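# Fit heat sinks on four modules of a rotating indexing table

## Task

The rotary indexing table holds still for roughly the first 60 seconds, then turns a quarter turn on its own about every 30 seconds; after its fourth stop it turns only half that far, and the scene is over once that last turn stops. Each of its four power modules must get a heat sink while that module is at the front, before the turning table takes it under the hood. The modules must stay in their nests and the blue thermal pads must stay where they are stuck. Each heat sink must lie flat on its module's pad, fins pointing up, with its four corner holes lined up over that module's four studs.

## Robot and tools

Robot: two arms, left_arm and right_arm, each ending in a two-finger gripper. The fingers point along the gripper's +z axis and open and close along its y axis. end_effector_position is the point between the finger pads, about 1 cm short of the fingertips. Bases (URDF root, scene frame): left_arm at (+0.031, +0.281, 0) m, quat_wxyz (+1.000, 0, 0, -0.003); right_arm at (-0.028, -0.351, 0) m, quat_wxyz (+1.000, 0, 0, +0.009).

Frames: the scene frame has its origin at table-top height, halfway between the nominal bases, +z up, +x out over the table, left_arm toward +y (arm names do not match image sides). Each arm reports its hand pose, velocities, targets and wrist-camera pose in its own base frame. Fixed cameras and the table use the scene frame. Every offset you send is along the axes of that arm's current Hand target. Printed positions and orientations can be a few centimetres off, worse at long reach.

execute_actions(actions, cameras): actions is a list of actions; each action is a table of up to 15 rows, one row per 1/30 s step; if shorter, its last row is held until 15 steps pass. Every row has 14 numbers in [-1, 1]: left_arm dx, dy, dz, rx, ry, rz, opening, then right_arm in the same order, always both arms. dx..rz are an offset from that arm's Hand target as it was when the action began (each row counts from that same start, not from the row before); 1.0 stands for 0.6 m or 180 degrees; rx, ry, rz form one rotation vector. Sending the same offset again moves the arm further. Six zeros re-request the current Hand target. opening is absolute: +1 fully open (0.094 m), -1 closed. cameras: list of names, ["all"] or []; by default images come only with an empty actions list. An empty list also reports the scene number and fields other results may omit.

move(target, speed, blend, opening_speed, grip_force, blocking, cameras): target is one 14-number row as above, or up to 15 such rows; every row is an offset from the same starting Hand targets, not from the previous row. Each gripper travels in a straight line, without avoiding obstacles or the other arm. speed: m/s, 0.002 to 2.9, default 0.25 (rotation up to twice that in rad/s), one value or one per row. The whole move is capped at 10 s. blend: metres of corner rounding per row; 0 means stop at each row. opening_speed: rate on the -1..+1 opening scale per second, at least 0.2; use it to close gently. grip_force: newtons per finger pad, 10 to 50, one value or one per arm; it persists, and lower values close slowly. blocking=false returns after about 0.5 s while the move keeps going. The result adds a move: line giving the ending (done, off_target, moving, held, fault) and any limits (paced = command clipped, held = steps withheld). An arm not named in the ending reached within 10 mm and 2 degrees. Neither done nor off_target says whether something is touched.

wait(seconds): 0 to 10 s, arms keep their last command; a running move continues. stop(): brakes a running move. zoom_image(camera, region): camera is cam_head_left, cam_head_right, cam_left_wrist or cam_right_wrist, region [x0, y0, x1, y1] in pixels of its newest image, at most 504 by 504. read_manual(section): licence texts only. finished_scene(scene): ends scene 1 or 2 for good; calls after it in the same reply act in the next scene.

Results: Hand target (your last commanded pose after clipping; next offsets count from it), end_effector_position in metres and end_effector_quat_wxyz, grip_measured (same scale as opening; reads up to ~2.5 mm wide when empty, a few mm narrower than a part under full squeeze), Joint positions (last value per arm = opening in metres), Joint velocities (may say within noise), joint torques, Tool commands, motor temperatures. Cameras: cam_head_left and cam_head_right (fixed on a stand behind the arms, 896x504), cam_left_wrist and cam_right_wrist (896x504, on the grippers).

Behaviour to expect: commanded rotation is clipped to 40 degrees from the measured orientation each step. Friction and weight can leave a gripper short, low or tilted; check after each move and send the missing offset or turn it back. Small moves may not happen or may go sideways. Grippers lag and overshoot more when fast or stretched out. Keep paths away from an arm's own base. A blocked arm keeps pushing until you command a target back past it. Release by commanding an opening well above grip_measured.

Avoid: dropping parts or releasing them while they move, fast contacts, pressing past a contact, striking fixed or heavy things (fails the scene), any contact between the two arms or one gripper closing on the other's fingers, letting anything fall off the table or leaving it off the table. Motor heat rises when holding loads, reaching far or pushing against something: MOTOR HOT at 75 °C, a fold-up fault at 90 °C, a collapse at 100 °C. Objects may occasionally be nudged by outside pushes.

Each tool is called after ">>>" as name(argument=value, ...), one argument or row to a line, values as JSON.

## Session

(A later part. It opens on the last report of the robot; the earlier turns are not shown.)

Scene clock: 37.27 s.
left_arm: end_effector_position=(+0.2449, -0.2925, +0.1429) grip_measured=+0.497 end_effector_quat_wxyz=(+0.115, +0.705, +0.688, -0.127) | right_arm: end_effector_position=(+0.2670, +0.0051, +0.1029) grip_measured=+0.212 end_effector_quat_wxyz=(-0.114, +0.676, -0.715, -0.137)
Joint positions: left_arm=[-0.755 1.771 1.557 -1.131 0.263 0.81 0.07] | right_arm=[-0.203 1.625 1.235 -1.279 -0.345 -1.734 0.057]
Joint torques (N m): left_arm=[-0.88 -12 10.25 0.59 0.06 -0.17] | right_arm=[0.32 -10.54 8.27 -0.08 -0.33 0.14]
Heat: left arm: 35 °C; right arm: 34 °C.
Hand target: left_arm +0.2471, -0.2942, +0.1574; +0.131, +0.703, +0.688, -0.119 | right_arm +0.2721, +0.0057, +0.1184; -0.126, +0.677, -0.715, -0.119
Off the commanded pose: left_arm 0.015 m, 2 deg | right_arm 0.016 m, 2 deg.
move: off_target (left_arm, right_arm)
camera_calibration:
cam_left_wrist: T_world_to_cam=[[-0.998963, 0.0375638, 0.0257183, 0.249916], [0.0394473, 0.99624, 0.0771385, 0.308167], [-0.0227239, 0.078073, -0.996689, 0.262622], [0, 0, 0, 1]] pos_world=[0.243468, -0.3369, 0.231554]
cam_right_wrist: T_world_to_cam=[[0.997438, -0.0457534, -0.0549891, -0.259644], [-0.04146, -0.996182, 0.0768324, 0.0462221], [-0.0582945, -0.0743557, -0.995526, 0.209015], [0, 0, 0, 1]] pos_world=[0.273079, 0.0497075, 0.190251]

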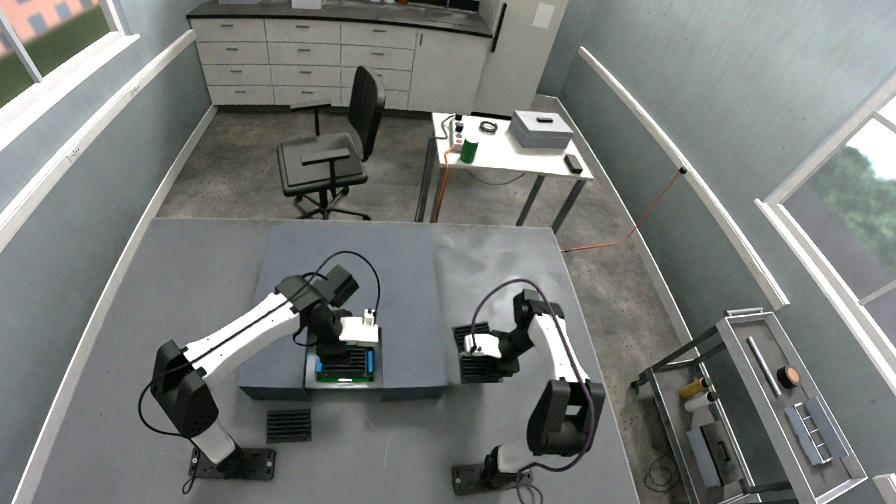

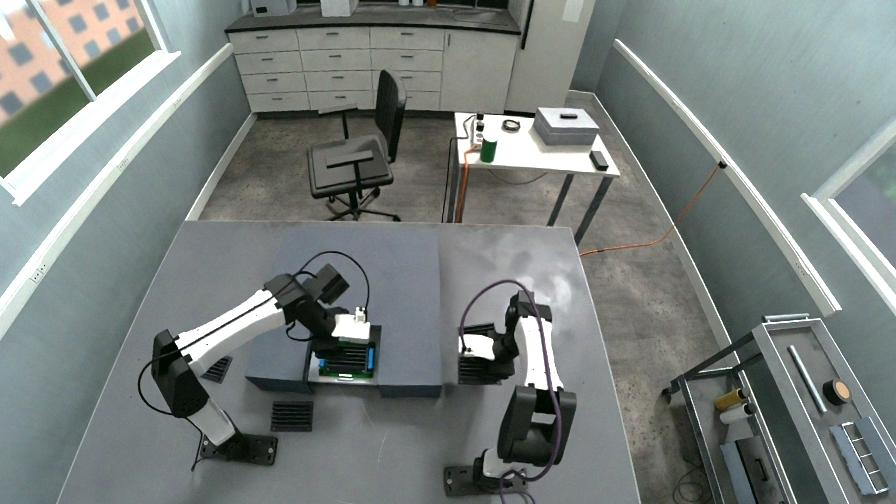

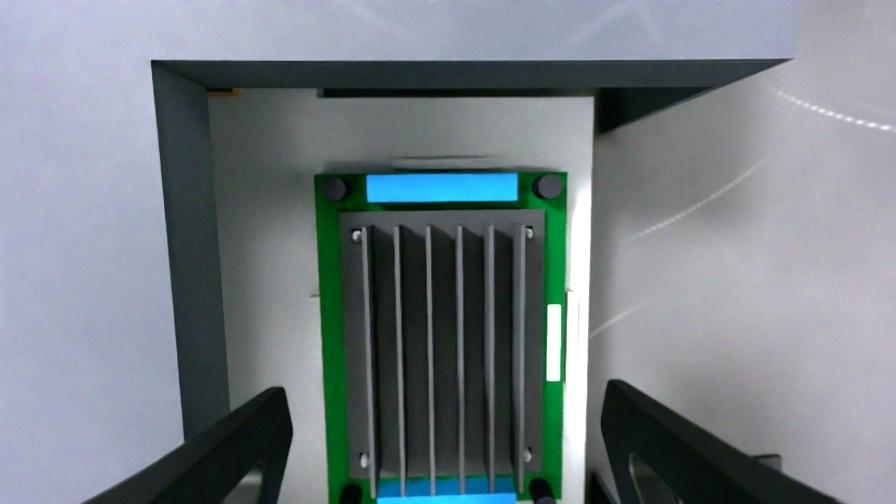

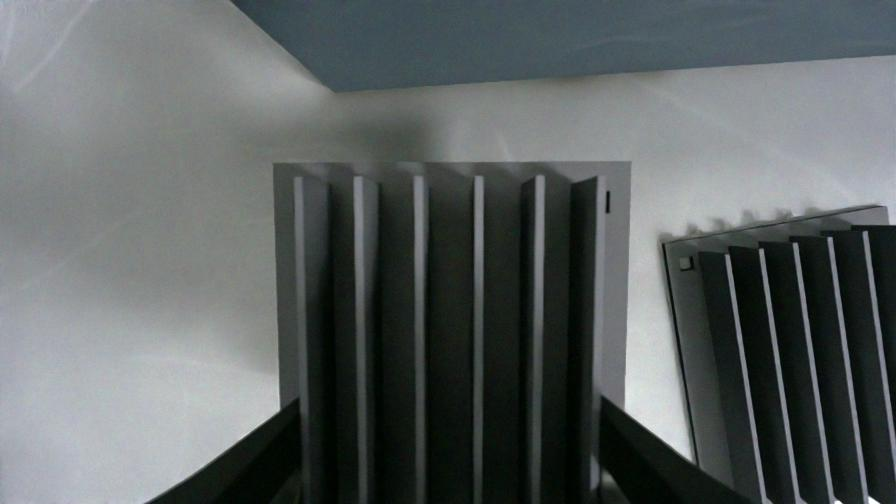

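>>> move(
  target=[
    [-0.0348,0,-0.0938,0,0,0,0.5,-0.0513,0,-0.141,0,0,0,0.1],
    [0.3108,-0.2543,-0.0620,-0.0058,0,-0.0157,1,-0.4223,-0.0513,-0.0202,0.0118,0.0031,-0.0115,0.1],
  ],
  speed=0.25,
  blend=[0.02,0],
  cameras=["all"],
)

Scene clock: 42.60 s.
left_arm: end_effector_position=(+0.1042, -0.1046, +0.1280) grip_measured=+0.997 end_effector_quat_wxyz=(+0.142, +0.684, +0.708, -0.106) | right_arm: end_effector_position=(+0.3090, +0.2356, +0.2101) grip_measured=+0.212 end_effector_quat_wxyz=(-0.128, +0.693, -0.702, -0.105)
Joint positions: left_arm=[-0.441 0.836 0.812 -1.339 0.292 1.064 0.094] | right_arm=[0.534 1.873 1.962 -1.458 -0.264 -0.997 0.057]
Joint torques (N m): left_arm=[0.08 -0.34 5.67 0.56 0.43 0.11] | right_arm=[-0.27 -9.33 8.96 0.7 -0.19 0.19]
Heat: left arm: 36 °C; right arm: 34 °C.
Hand target: left_arm +0.0985, -0.1038, +0.1245; +0.134, +0.685, +0.707, -0.116 | right_arm +0.3152, +0.2377, +0.2165; -0.137, +0.688, -0.705, -0.101
Off the commanded pose: left_arm 0.007 m, 1 deg | right_arm 0.009 m, 1 deg.
move: done
camera_calibration:
cam_left_wrist: T_world_to_cam=[[-0.999055, -0.0313545, -0.0301005, 0.102637], [-0.0333425, 0.997129, 0.06799, 0.136551], [0.0278822, 0.0689293, -0.997232, 0.223785], [0, 0, 0, 1]] pos_world=[0.100853, -0.148366, 0.216971]
cam_right_wrist: T_world_to_cam=[[0.999763, -0.0142285, 0.0165066, -0.308321], [-0.0158574, -0.994538, 0.103161, 0.255455], [0.0149486, -0.103399, -0.994528, 0.319264], [0, 0, 0, 1]] pos_world=[0.307526, 0.282684, 0.296253]

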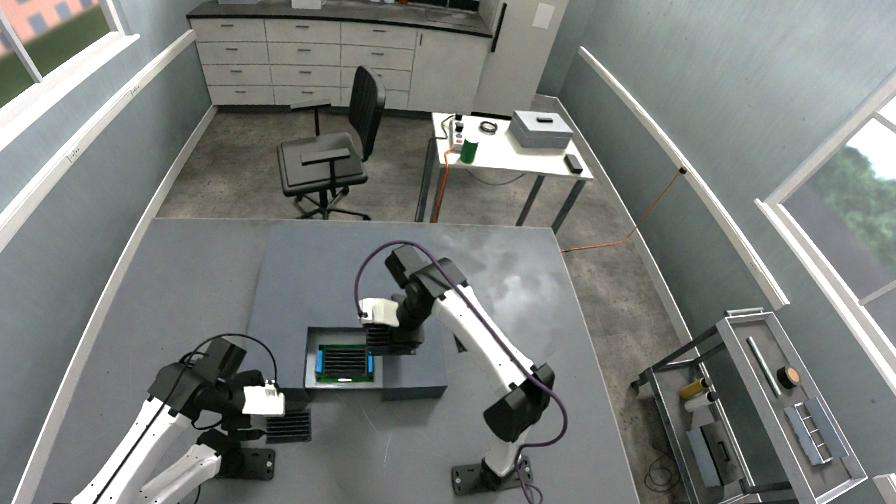

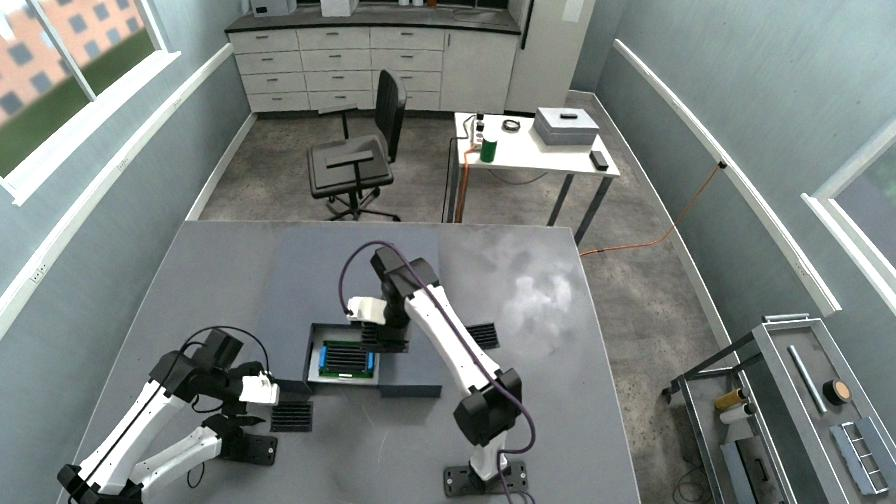

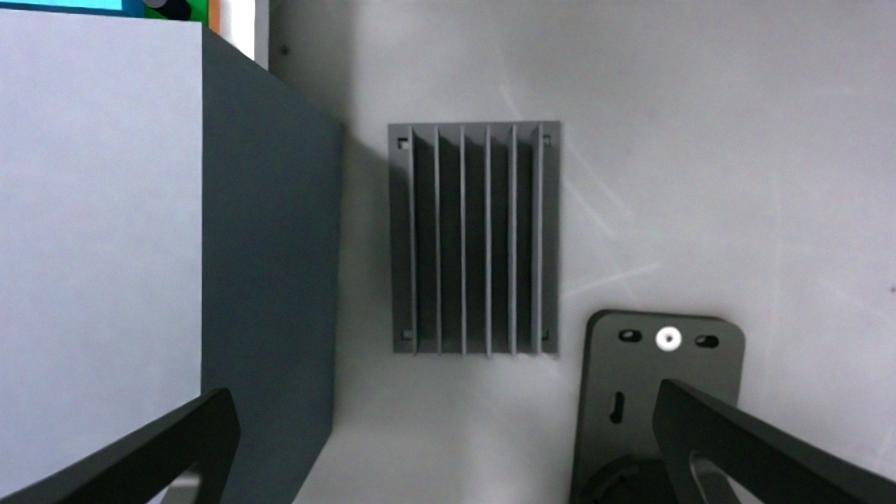

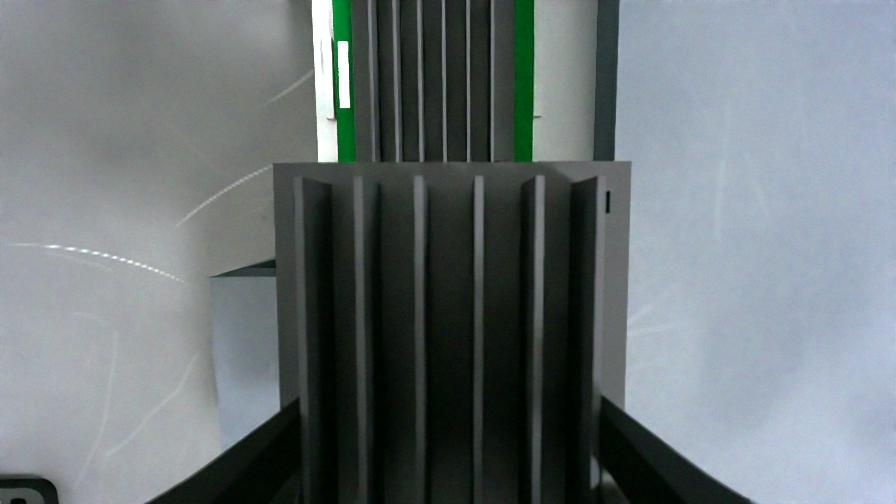

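>>> move(
  target=[-0.0142,-0.0218,0.1528,0.0140,0,-0.0026,1,0.0543,0.0160,0.0603,-0.0027,-0.0047,0,0.1],
  speed=0.2,
  cameras=["cam_left_wrist","cam_right_wrist"],
)

Scene clock: 44.90 s.
left_arm: end_effector_position=(+0.0860, -0.1445, +0.0463) grip_measured=+0.997 end_effector_quat_wxyz=(+0.119, +0.688, +0.702, -0.140) | right_arm: end_effector_position=(+0.3083, +0.2180, +0.1579) grip_measured=+0.212 end_effector_quat_wxyz=(-0.114, +0.685, -0.711, -0.106)
Joint positions: left_arm=[-0.736 0.899 0.501 -0.939 0.288 0.78 0.094] | right_arm=[0.494 1.815 1.681 -1.27 -0.266 -1.017 0.057]
Joint torques (N m): left_arm=[-0.87 -0.03 5.85 1.01 0.05 -0.2] | right_arm=[-0.36 -14.27 5.16 0.79 -0.49 -0.09]
Heat: left arm: 36 °C; right arm: 34 °C.
Hand target: left_arm +0.0885, -0.1441, +0.0414; +0.118, +0.685, +0.707, -0.132 | right_arm +0.3071, +0.2193, +0.1711; -0.140, +0.688, -0.703, -0.109
Off the commanded pose: left_arm 0.006 m, 1 deg | right_arm 0.013 m, 3 deg.
move: off_target (right_arm)
camera_calibration:
cam_left_wrist: T_world_to_cam=[[-0.998934, -0.00352048, 0.0460329, 0.0812179], [-0.00105267, 0.998566, 0.0535244, 0.179319], [-0.0461553, 0.0534188, -0.997505, 0.149684], [0, 0, 0, 1]] pos_world=[0.0882287, -0.186771, 0.135973]
cam_right_wrist: T_world_to_cam=[[0.999345, -0.0351192, -0.00872113, -0.298262], [-0.0338138, -0.992133, 0.120534, 0.245596], [-0.0128856, -0.12016, -0.992671, 0.277423], [0, 0, 0, 1]] pos_world=[0.309946, 0.266524, 0.243186]
Images, in order (width x height): cam_left_wrist 896x504, cam_right_wrist 896x504.

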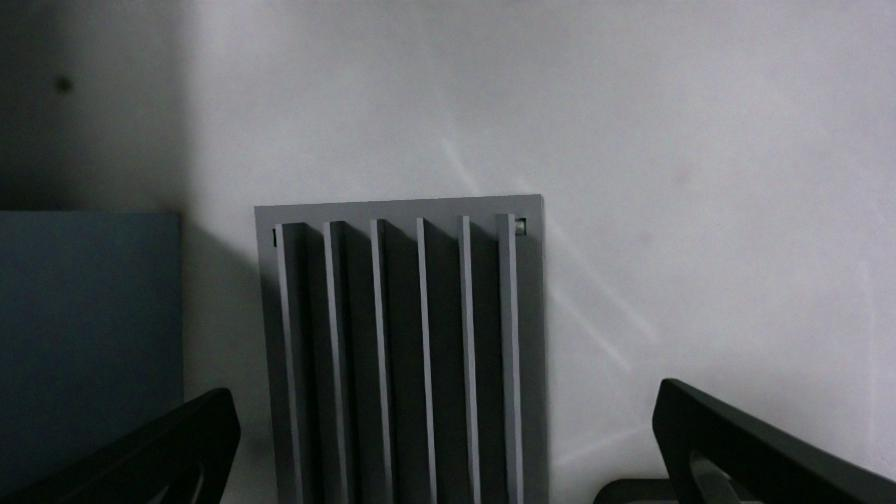

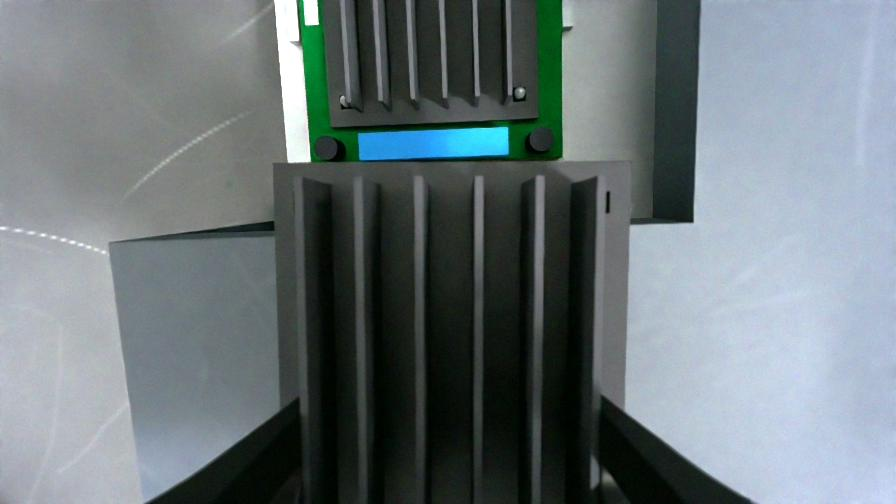

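>>> move(
  target=[
    [0.0133,0.0160,0.0347,-0.0142,0.0043,-0.0125,1,0,0,0,0,0,0,0.1],
    [0.0133,0.0160,0.0347,-0.0142,0.0043,-0.0125,0.1,0,0,0,0,0,0,0.1],
  ],
  speed=0.12,
  opening_speed=1.2,
  cameras=["cam_left_wrist","cam_right_wrist"],
)

>>> zoom_image(
  camera="cam_right_wrist",
  region=[270, 0, 640, 230],
)

Scene clock: 47.50 s.
left_arm: end_effector_position=(+0.0962, -0.1455, +0.0240) grip_measured=+0.184 end_effector_quat_wxyz=(+0.129, +0.673, +0.719, -0.121) | right_arm: end_effector_position=(+0.3084, +0.2180, +0.1579) grip_measured=+0.212 end_effector_quat_wxyz=(-0.114, +0.685, -0.711, -0.106)
Joint positions: left_arm=[-0.744 0.935 0.425 -0.798 0.243 0.728 0.056] | right_arm=[0.494 1.815 1.681 -1.27 -0.266 -1.017 0.057]
Joint torques (N m): left_arm=[-0.64 -0.24 5.72 1.02 0.03 -0.17] | right_arm=[-0.4 -14.3 5.19 0.77 -0.49 -0.09]
Heat: left arm: 35 °C; right arm: 34 °C.
Hand target: left_arm +0.0976, -0.1436, +0.0189; +0.126, +0.669, +0.723, -0.114 | right_arm +0.3072, +0.2193, +0.1711; -0.140, +0.688, -0.703, -0.109
Off the commanded pose: left_arm 0.006 m, 1 deg | right_arm 0.013 m, 3 deg.
move: off_target (right_arm); target 2's new opening was sent with left_arm's hand 0.012 m and 3 deg from that target
camera_calibration:
cam_left_wrist: T_world_to_cam=[[-0.998403, -0.0546803, 0.0141792, 0.0857129], [-0.0536335, 0.996383, 0.0659141, 0.185985], [-0.0177321, 0.0650484, -0.997725, 0.126998], [0, 0, 0, 1]] pos_world=[0.097803, -0.188887, 0.113235]
cam_right_wrist: T_world_to_cam=[[0.999349, -0.0350807, -0.00842736, -0.298444], [-0.0338123, -0.992146, 0.120425, 0.245617], [-0.0125858, -0.120061, -0.992687, 0.277408], [0, 0, 0, 1]] pos_world=[0.310046, 0.266524, 0.243286]
Images, in order (width x height): cam_left_wrist 896x504, cam_right_wrist 896x504.

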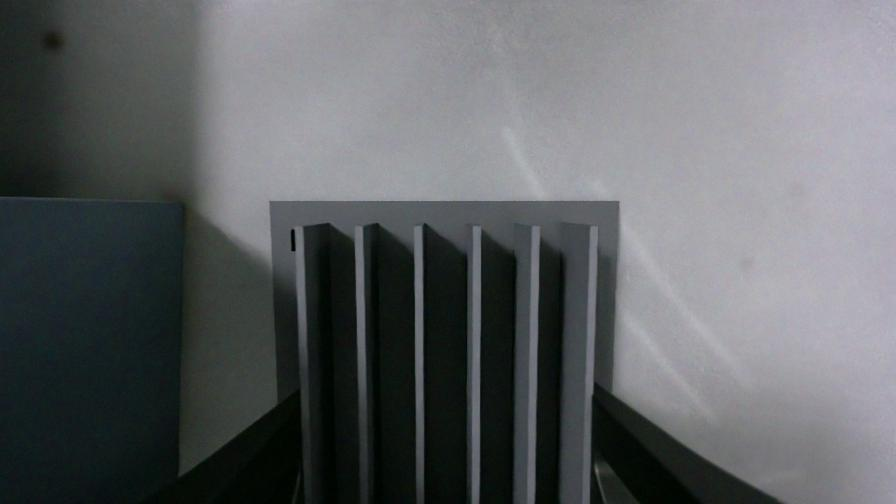

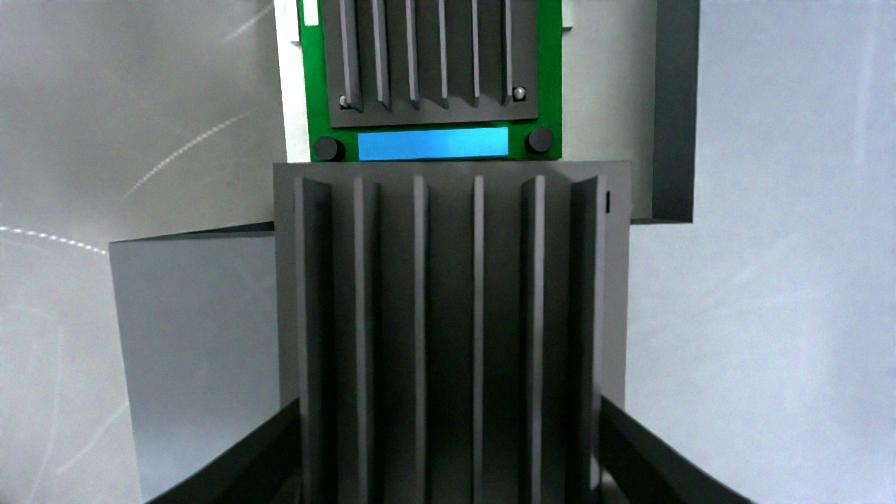

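Scaled by 1.362 from the camera's 896x504 image, which has a finer 1280x720 frame.

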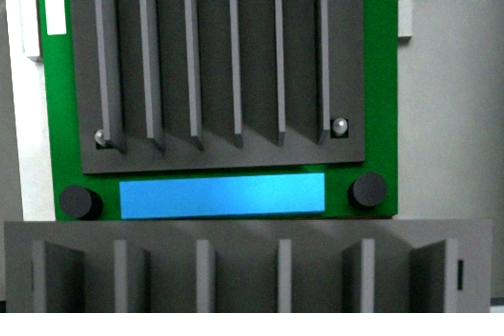

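>>> move(
  target=[-0.057,0,-0.1567,0,0,0,0.1,-0.0045,0.0092,-0.0126,0.0010,-0.0108,-0.0125,0.1],
  speed=0.15,
  cameras=["cam_left_wrist","cam_right_wrist"],
)

>>> zoom_image(
  camera="cam_right_wrist",
  region=[270, 0, 640, 230],
)

Scene clock: 49.77 s.
left_arm: end_effector_position=(+0.0915, -0.1409, +0.1066) grip_measured=+0.184 end_effector_quat_wxyz=(+0.107, +0.671, +0.724, -0.119) | right_arm: end_effector_position=(+0.3021, +0.2185, +0.1654) grip_measured=+0.212 end_effector_quat_wxyz=(-0.128, +0.698, -0.696, -0.115)
Joint positions: left_arm=[-0.751 0.913 0.758 -1.196 0.236 0.718 0.056] | right_arm=[0.491 1.78 1.66 -1.267 -0.294 -1.055 0.057]
Joint torques (N m): left_arm=[-0.65 -2.04 10.99 0.67 0.1 -0.12] | right_arm=[-0.58 -13.89 5.27 0.83 -0.54 -0.08]
Heat: left arm: 36 °C; right arm: 34 °C.
Hand target: left_arm +0.0972, -0.1443, +0.1189; +0.126, +0.669, +0.724, -0.114 | right_arm +0.3014, +0.2193, +0.1790; -0.155, +0.700, -0.688, -0.116
Off the commanded pose: left_arm 0.014 m, 2 deg | right_arm 0.014 m, 3 deg.
move: off_target (left_arm, right_arm)
camera_calibration:
cam_left_wrist: T_world_to_cam=[[-0.997255, -0.0609874, 0.0419954, 0.0761705], [-0.056453, 0.993202, 0.101794, 0.171707], [-0.0479181, 0.099144, -0.993919, 0.216072], [0, 0, 0, 1]] pos_world=[0.0960084, -0.187316, 0.19408]
cam_right_wrist: T_world_to_cam=[[0.99998, 0.00277707, 0.00565611, -0.302887], [0.00226415, -0.996051, 0.0887516, 0.240237], [0.00588025, -0.0887371, -0.996038, 0.272959], [0, 0, 0, 1]] pos_world=[0.300732, 0.264351, 0.252269]
Images, in order (width x height): cam_left_wrist 896x504, cam_right_wrist 896x504.

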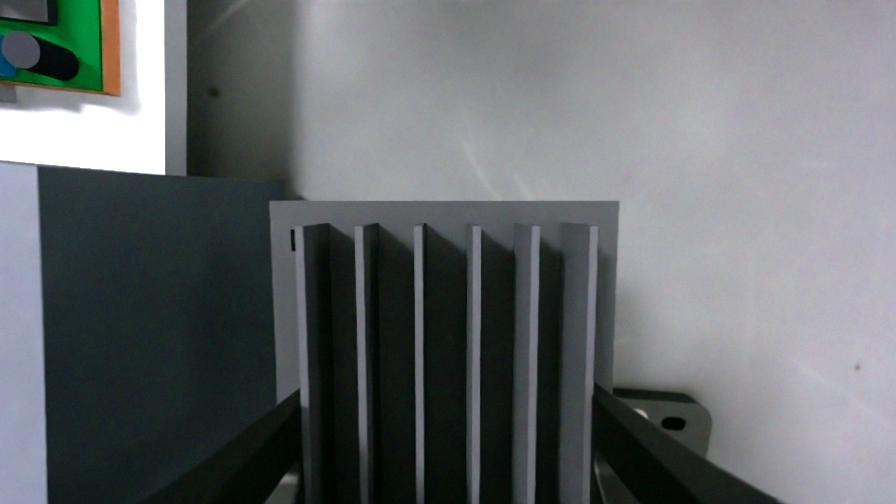

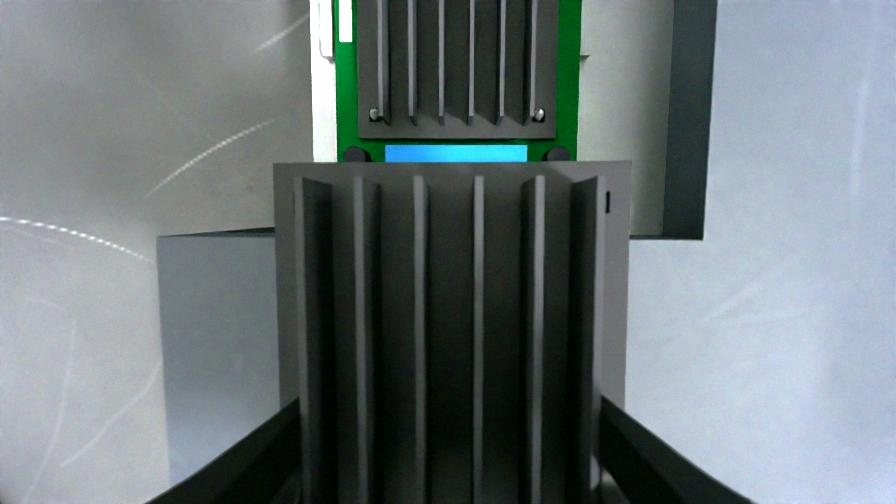

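Scaled by 1.362 from the camera's 896x504 image, which has a finer 1280x720 frame.

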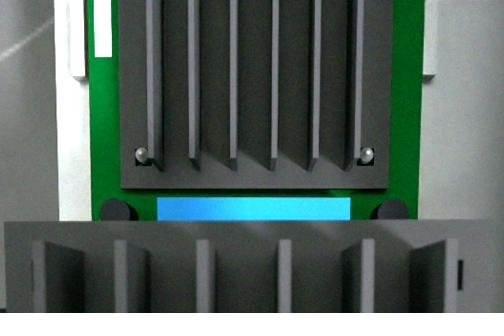

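>>> wait(
  seconds=10,
  cameras=["cam_head_left"],
)

Scene clock: 60.60 s.
left_arm: end_effector_position=(+0.0915, -0.1408, +0.1065) grip_measured=+0.184 end_effector_quat_wxyz=(+0.107, +0.671, +0.724, -0.119) | right_arm: end_effector_position=(+0.3021, +0.2185, +0.1654) grip_measured=+0.212 end_effector_quat_wxyz=(-0.128, +0.698, -0.696, -0.114)
Joint positions: left_arm=[-0.751 0.913 0.758 -1.196 0.236 0.718 0.056] | right_arm=[0.491 1.78 1.66 -1.267 -0.294 -1.056 0.057]
Joint torques (N m): left_arm=[-0.61 -1.99 10.95 0.68 0.09 -0.12] | right_arm=[-0.55 -13.86 5.34 0.82 -0.51 -0.1]
Motor temperatures (°C): left_arm=[26 33 38 29 23 26 28] | right_arm=[26 36 34 28 24 23 25]
Heat: left arm: 38 °C; right arm: 36 °C.
Hand target: left_arm +0.0972, -0.1443, +0.1189; +0.126, +0.669, +0.724, -0.114 | right_arm +0.3014, +0.2193, +0.1790; -0.155, +0.700, -0.687, -0.116
Tool commands: left_gripper/opening=+0.1 right_gripper/opening=+0.1
Off the commanded pose: left_arm 0.014 m, 2 deg | right_arm 0.014 m, 3 deg.
wait: 10.00 s; at rest from the start
Images, in order (width x height): cam_head_left 896x504.

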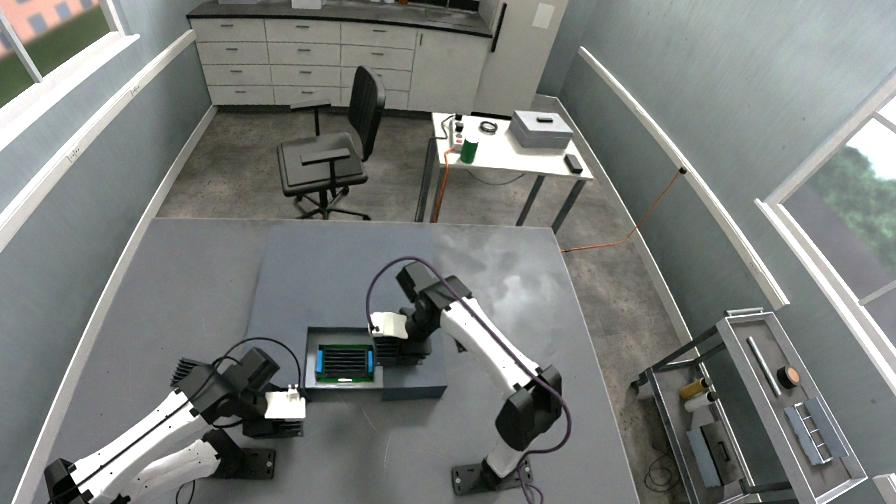

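>>> wait(
  seconds=2,
  cameras=["cam_head_left"],
)

Scene clock: 62.70 s.
left_arm: end_effector_position=(+0.0915, -0.1408, +0.1065) grip_measured=+0.184 end_effector_quat_wxyz=(+0.107, +0.671, +0.724, -0.119) | right_arm: end_effector_position=(+0.3021, +0.2185, +0.1654) grip_measured=+0.212 end_effector_quat_wxyz=(-0.128, +0.698, -0.696, -0.114)
Joint positions: left_arm=[-0.751 0.913 0.758 -1.196 0.236 0.718 0.056] | right_arm=[0.491 1.78 1.66 -1.267 -0.294 -1.056 0.057]
Joint torques (N m): left_arm=[-0.65 -2.04 11.02 0.66 0.11 -0.12] | right_arm=[-0.54 -13.97 5.35 0.83 -0.53 -0.1]
Heat: left arm: 38 °C; right arm: 37 °C.
Hand target: left_arm +0.0972, -0.1443, +0.1189; +0.126, +0.669, +0.724, -0.114 | right_arm +0.3014, +0.2193, +0.1790; -0.155, +0.700, -0.687, -0.116
Tool commands: left_gripper/opening=+0.1 right_gripper/opening=+0.1
Off the commanded pose: left_arm 0.014 m, 2 deg | right_arm 0.014 m, 3 deg.
wait: 2.00 s; at rest by 0.07 s
Images, in order (width x height): cam_head_left 896x504.

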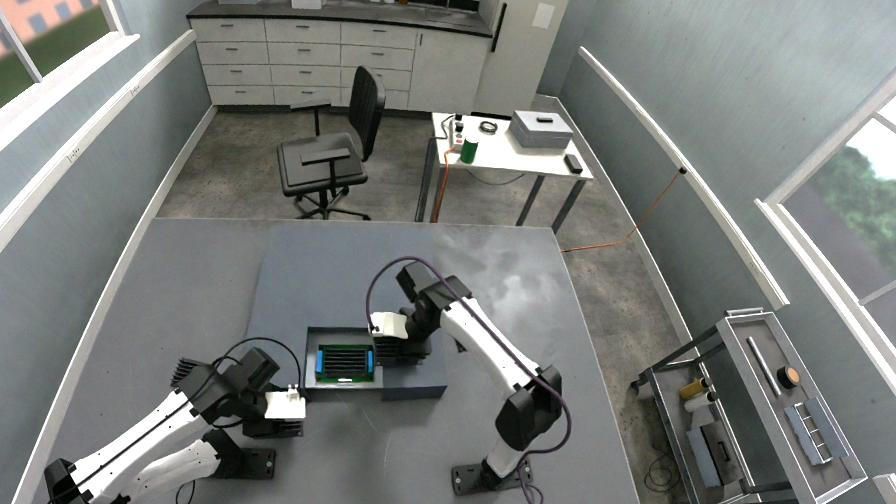

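>>> wait(
  seconds=2.5,
  cameras=["cam_head_left"],
)

Scene clock: 65.30 s.
left_arm: end_effector_position=(+0.0915, -0.1408, +0.1065) grip_measured=+0.184 end_effector_quat_wxyz=(+0.107, +0.671, +0.724, -0.119) | right_arm: end_effector_position=(+0.3021, +0.2185, +0.1654) grip_measured=+0.212 end_effector_quat_wxyz=(-0.128, +0.698, -0.696, -0.114)
Joint positions: left_arm=[-0.751 0.913 0.758 -1.196 0.236 0.718 0.056] | right_arm=[0.491 1.78 1.66 -1.267 -0.294 -1.056 0.057]
Joint torques (N m): left_arm=[-0.62 -2.02 10.99 0.68 0.11 -0.12] | right_arm=[-0.53 -13.86 5.34 0.84 -0.53 -0.08]
Heat: left arm: 39 °C; right arm: 37 °C.
Hand target: left_arm +0.0972, -0.1443, +0.1189; +0.126, +0.669, +0.724, -0.114 | right_arm +0.3014, +0.2193, +0.1790; -0.155, +0.700, -0.687, -0.116
Tool commands: left_gripper/opening=+0.1 right_gripper/opening=+0.1
Off the commanded pose: left_arm 0.014 m, 2 deg | right_arm 0.014 m, 3 deg.
wait: 2.50 s; at rest by 0.07 s
Images, in order (width x height): cam_head_left 896x504.

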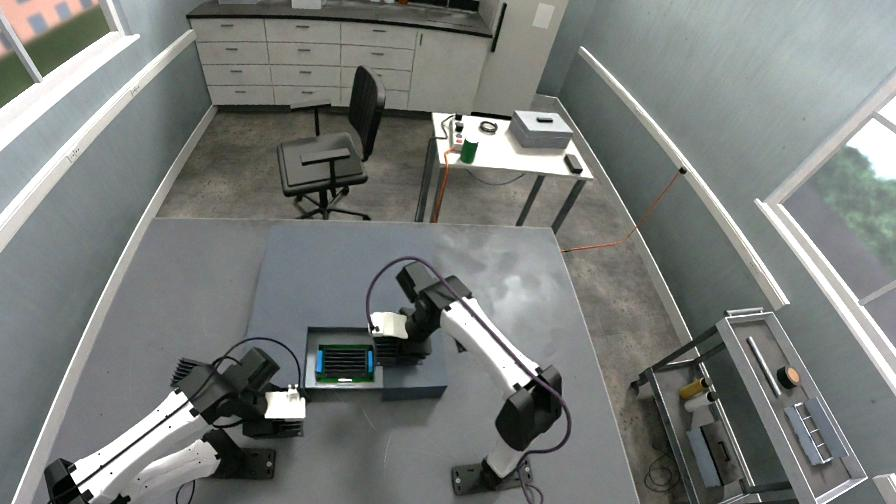

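>>> wait(
  seconds=3,
  cameras=["cam_right_wrist"],
)

Scene clock: 68.37 s.
left_arm: end_effector_position=(+0.0915, -0.1408, +0.1065) grip_measured=+0.184 end_effector_quat_wxyz=(+0.107, +0.671, +0.724, -0.119) | right_arm: end_effector_position=(+0.3021, +0.2185, +0.1654) grip_measured=+0.212 end_effector_quat_wxyz=(-0.128, +0.698, -0.696, -0.114)
Joint positions: left_arm=[-0.751 0.913 0.758 -1.196 0.236 0.718 0.056] | right_arm=[0.491 1.78 1.66 -1.267 -0.294 -1.056 0.057]
Joint torques (N m): left_arm=[-0.62 -2.06 10.97 0.67 0.09 -0.12] | right_arm=[-0.51 -13.97 5.33 0.82 -0.51 -0.11]
Heat: left arm: 39 °C; right arm: 38 °C.
Hand target: left_arm +0.0972, -0.1443, +0.1189; +0.126, +0.669, +0.724, -0.114 | right_arm +0.3014, +0.2193, +0.1790; -0.155, +0.700, -0.687, -0.116
Tool commands: left_gripper/opening=+0.1 right_gripper/opening=+0.1
Off the commanded pose: left_arm 0.014 m, 2 deg | right_arm 0.014 m, 3 deg.
wait: 3.00 s; at rest by 0.10 s
camera_calibration:
cam_right_wrist: T_world_to_cam=[[0.999978, 0.00319106, 0.00582513, -0.303039], [0.00266152, -0.99605, 0.0887526, 0.240116], [0.00608534, -0.0887351, -0.996037, 0.272896], [0, 0, 0, 1]] pos_world=[0.300732, 0.264351, 0.252269]
Images, in order (width x height): cam_right_wrist 896x504.

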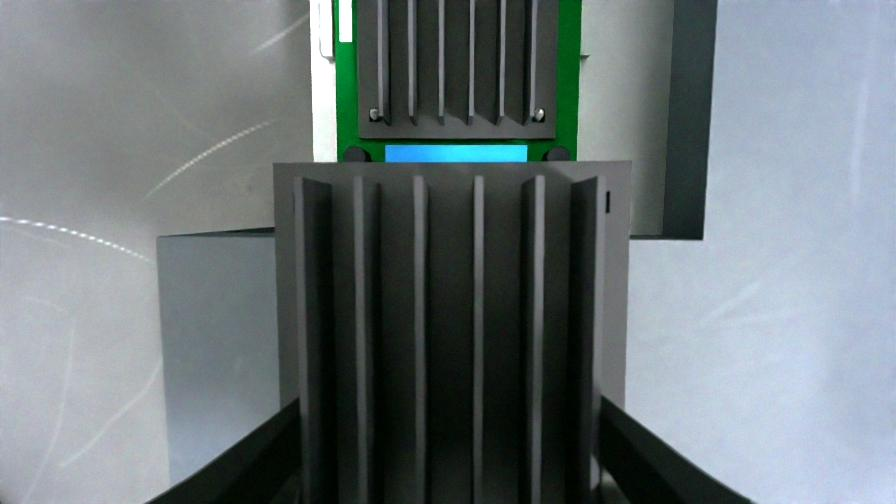

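>>> wait(
  seconds=3,
  cameras=["cam_right_wrist"],
)

Scene clock: 71.47 s.
left_arm: end_effector_position=(+0.0915, -0.1408, +0.1065) grip_measured=+0.184 end_effector_quat_wxyz=(+0.107, +0.671, +0.724, -0.119) | right_arm: end_effector_position=(+0.3021, +0.2185, +0.1654) grip_measured=+0.212 end_effector_quat_wxyz=(-0.128, +0.698, -0.696, -0.114)
Joint positions: left_arm=[-0.751 0.913 0.758 -1.196 0.236 0.718 0.056] | right_arm=[0.491 1.78 1.66 -1.267 -0.294 -1.056 0.057]
Joint torques (N m): left_arm=[-0.65 -2.03 10.97 0.68 0.1 -0.13] | right_arm=[-0.54 -13.97 5.37 0.82 -0.51 -0.09]
Heat: left arm: 40 °C; right arm: 38 °C.
Hand target: left_arm +0.0972, -0.1443, +0.1189; +0.126, +0.669, +0.724, -0.114 | right_arm +0.3014, +0.2193, +0.1790; -0.155, +0.700, -0.687, -0.116
Tool commands: left_gripper/opening=+0.1 right_gripper/opening=+0.1
Off the commanded pose: left_arm 0.014 m, 2 deg | right_arm 0.014 m, 3 deg.
wait: 3.00 s; at rest by 0.07 s
camera_calibration:
cam_right_wrist: T_world_to_cam=[[0.999978, 0.00319106, 0.00582513, -0.303039], [0.00266152, -0.99605, 0.0887526, 0.240116], [0.00608534, -0.0887351, -0.996037, 0.272896], [0, 0, 0, 1]] pos_world=[0.300732, 0.264351, 0.252269]
Images, in order (width x height): cam_right_wrist 896x504.

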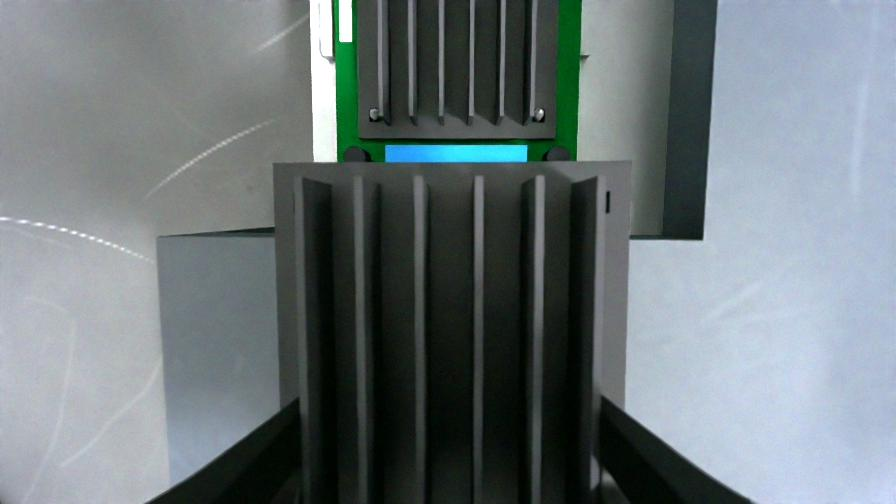

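>>> wait(
  seconds=4,
  cameras=["cam_right_wrist"],
)

Scene clock: 75.57 s.
left_arm: end_effector_position=(+0.0915, -0.1408, +0.1065) grip_measured=+0.184 end_effector_quat_wxyz=(+0.107, +0.671, +0.724, -0.119) | right_arm: end_effector_position=(+0.3021, +0.2185, +0.1654) grip_measured=+0.212 end_effector_quat_wxyz=(-0.128, +0.698, -0.696, -0.114)
Joint positions: left_arm=[-0.751 0.913 0.758 -1.196 0.236 0.718 0.056] | right_arm=[0.491 1.78 1.66 -1.267 -0.294 -1.056 0.057]
Joint torques (N m): left_arm=[-0.69 -2.03 10.97 0.67 0.1 -0.13] | right_arm=[-0.58 -13.87 5.35 0.84 -0.52 -0.09]
Heat: left arm: 40 °C; right arm: 39 °C.
Hand target: left_arm +0.0972, -0.1443, +0.1189; +0.126, +0.669, +0.724, -0.114 | right_arm +0.3014, +0.2193, +0.1790; -0.155, +0.700, -0.687, -0.116
Tool commands: left_gripper/opening=+0.1 right_gripper/opening=+0.1
Off the commanded pose: left_arm 0.014 m, 2 deg | right_arm 0.014 m, 3 deg.
wait: 4.00 s; at rest by 0.07 s
camera_calibration:
cam_right_wrist: T_world_to_cam=[[0.999978, 0.00319106, 0.00582513, -0.303039], [0.00266152, -0.99605, 0.0887526, 0.240116], [0.00608534, -0.0887351, -0.996037, 0.272896], [0, 0, 0, 1]] pos_world=[0.300732, 0.264351, 0.252269]
Images, in order (width x height): cam_right_wrist 896x504.

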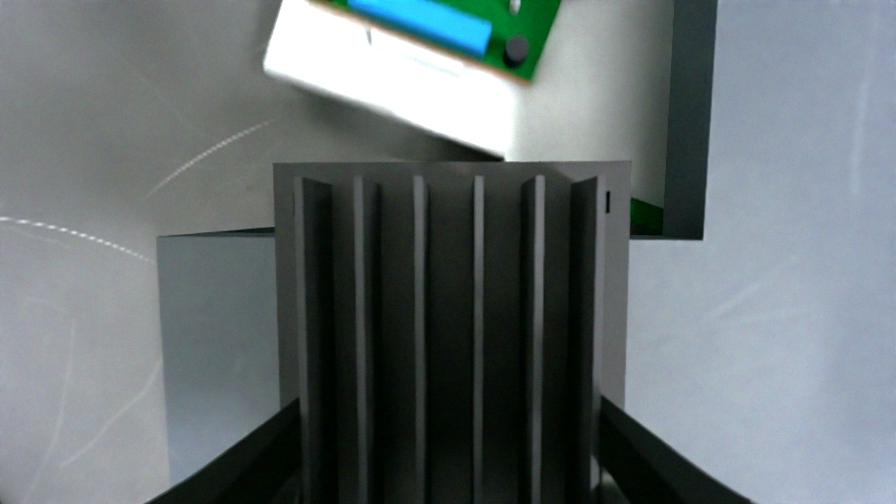

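>>> wait(
  seconds=1.5,
  cameras=["cam_right_wrist"],
)

Scene clock: 77.27 s.
left_arm: end_effector_position=(+0.0915, -0.1408, +0.1065) grip_measured=+0.184 end_effector_quat_wxyz=(+0.107, +0.671, +0.724, -0.119) | right_arm: end_effector_position=(+0.3021, +0.2185, +0.1654) grip_measured=+0.212 end_effector_quat_wxyz=(-0.128, +0.698, -0.696, -0.114)
Joint positions: left_arm=[-0.751 0.913 0.758 -1.196 0.236 0.718 0.056] | right_arm=[0.491 1.78 1.66 -1.267 -0.294 -1.056 0.057]
Joint torques (N m): left_arm=[-0.65 -2.03 11 0.67 0.09 -0.13] | right_arm=[-0.57 -13.89 5.35 0.84 -0.53 -0.09]
Heat: left arm: 40 °C; right arm: 39 °C.
Hand target: left_arm +0.0972, -0.1443, +0.1189; +0.126, +0.669, +0.724, -0.114 | right_arm +0.3014, +0.2193, +0.1790; -0.155, +0.700, -0.687, -0.116
Tool commands: left_gripper/opening=+0.1 right_gripper/opening=+0.1
Off the commanded pose: left_arm 0.014 m, 2 deg | right_arm 0.014 m, 3 deg.
wait: 1.50 s; at rest from the start
camera_calibration:
cam_right_wrist: T_world_to_cam=[[0.999978, 0.00319106, 0.00582513, -0.303039], [0.00266152, -0.99605, 0.0887526, 0.240116], [0.00608534, -0.0887351, -0.996037, 0.272896], [0, 0, 0, 1]] pos_world=[0.300732, 0.264351, 0.252269]
Images, in order (width x height): cam_right_wrist 896x504.

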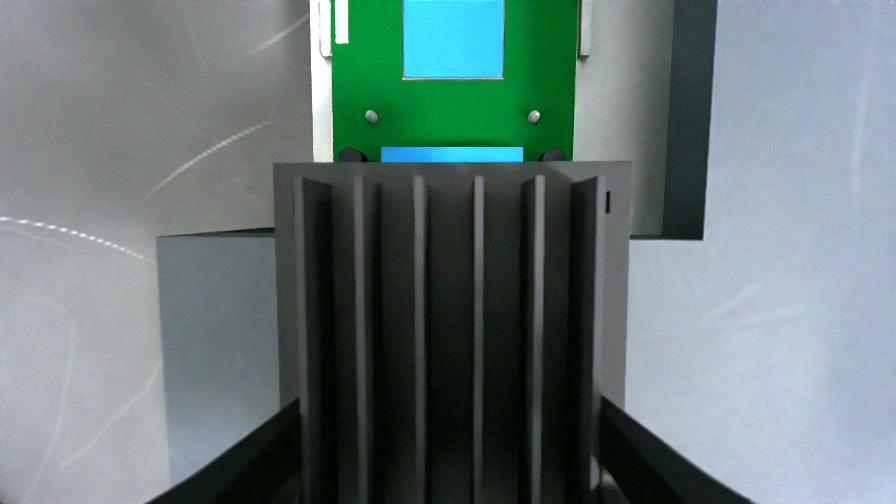

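>>> move(
  target=[
    [0,0,0,0,0,0,0.1,-0.2017,0.0010,0.0818,0,0,0,0.1],
    [0,0,0,0,0,0,0.1,-0.1503,0.0088,0.2083,0,0,0,0.1],
  ],
  speed=0.2,
  blend=[0.01,0],
  cameras=["cam_right_wrist"],
)

>>> zoom_image(
  camera="cam_right_wrist",
  region=[250, 50, 650, 300],
)

>>> zoom_image(
  camera="cam_right_wrist",
  region=[580, 160, 640, 240],
)

>>> zoom_image(
  camera="cam_right_wrist",
  region=[265, 160, 325, 240],
)

Scene clock: 79.50 s.
left_arm: end_effector_position=(+0.0915, -0.1408, +0.1065) grip_measured=+0.184 end_effector_quat_wxyz=(+0.107, +0.671, +0.724, -0.119) | right_arm: end_effector_position=(+0.2962, +0.3479, +0.0984) grip_measured=+0.212 end_effector_quat_wxyz=(-0.148, +0.705, -0.684, -0.117)
Joint positions: left_arm=[-0.751 0.913 0.758 -1.196 0.236 0.718 0.056] | right_arm=[0.775 2.011 1.685 -0.947 -0.24 -0.79 0.057]
Joint torques (N m): left_arm=[-0.68 -1.99 11.03 0.67 0.1 -0.12] | right_arm=[-0.17 -11.99 5.97 1.13 -0.17 0.19]
Heat: left arm: 41 °C; right arm: 39 °C.
Hand target: left_arm +0.0972, -0.1443, +0.1189; +0.126, +0.669, +0.724, -0.114 | right_arm +0.2998, +0.3498, +0.0969; -0.155, +0.700, -0.688, -0.116
Off the commanded pose: left_arm 0.014 m, 2 deg | right_arm 0.004 m, 1 deg.
move: off_target (left_arm)
camera_calibration:
cam_right_wrist: T_world_to_cam=[[0.999078, 0.0248587, 0.0350118, -0.307293], [0.0228695, -0.998163, 0.0561122, 0.372946], [0.0363424, -0.0552598, -0.99781, 0.19723], [0, 0, 0, 1]] pos_world=[0.291313, 0.390798, 0.18663]
Images, in order (width x height): cam_right_wrist 896x504.

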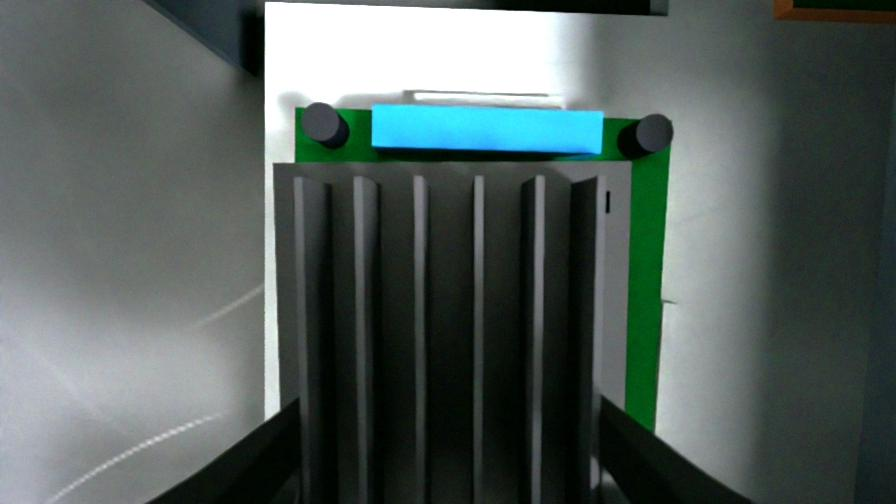

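Scaled by 1.260 from the camera's 896x504 image, which has a finer 1280x720 frame.

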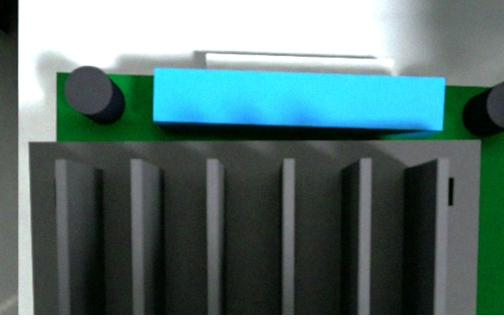

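Scaled by 6.300 from the camera's 896x504 image, which has a finer 1280x720 frame.

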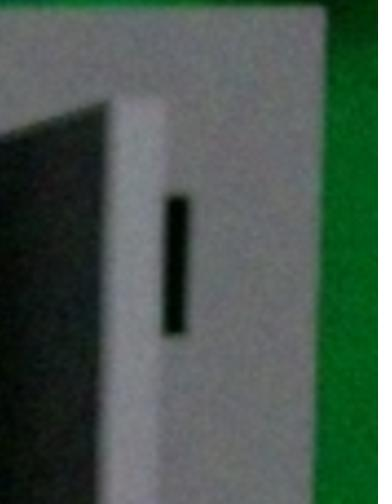

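Scaled by 6.300 from the camera's 896x504 image, which has a finer 1280x720 frame.

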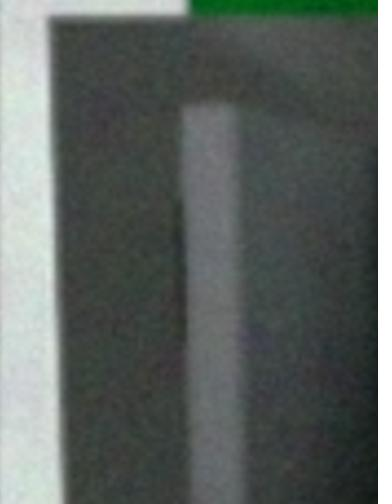

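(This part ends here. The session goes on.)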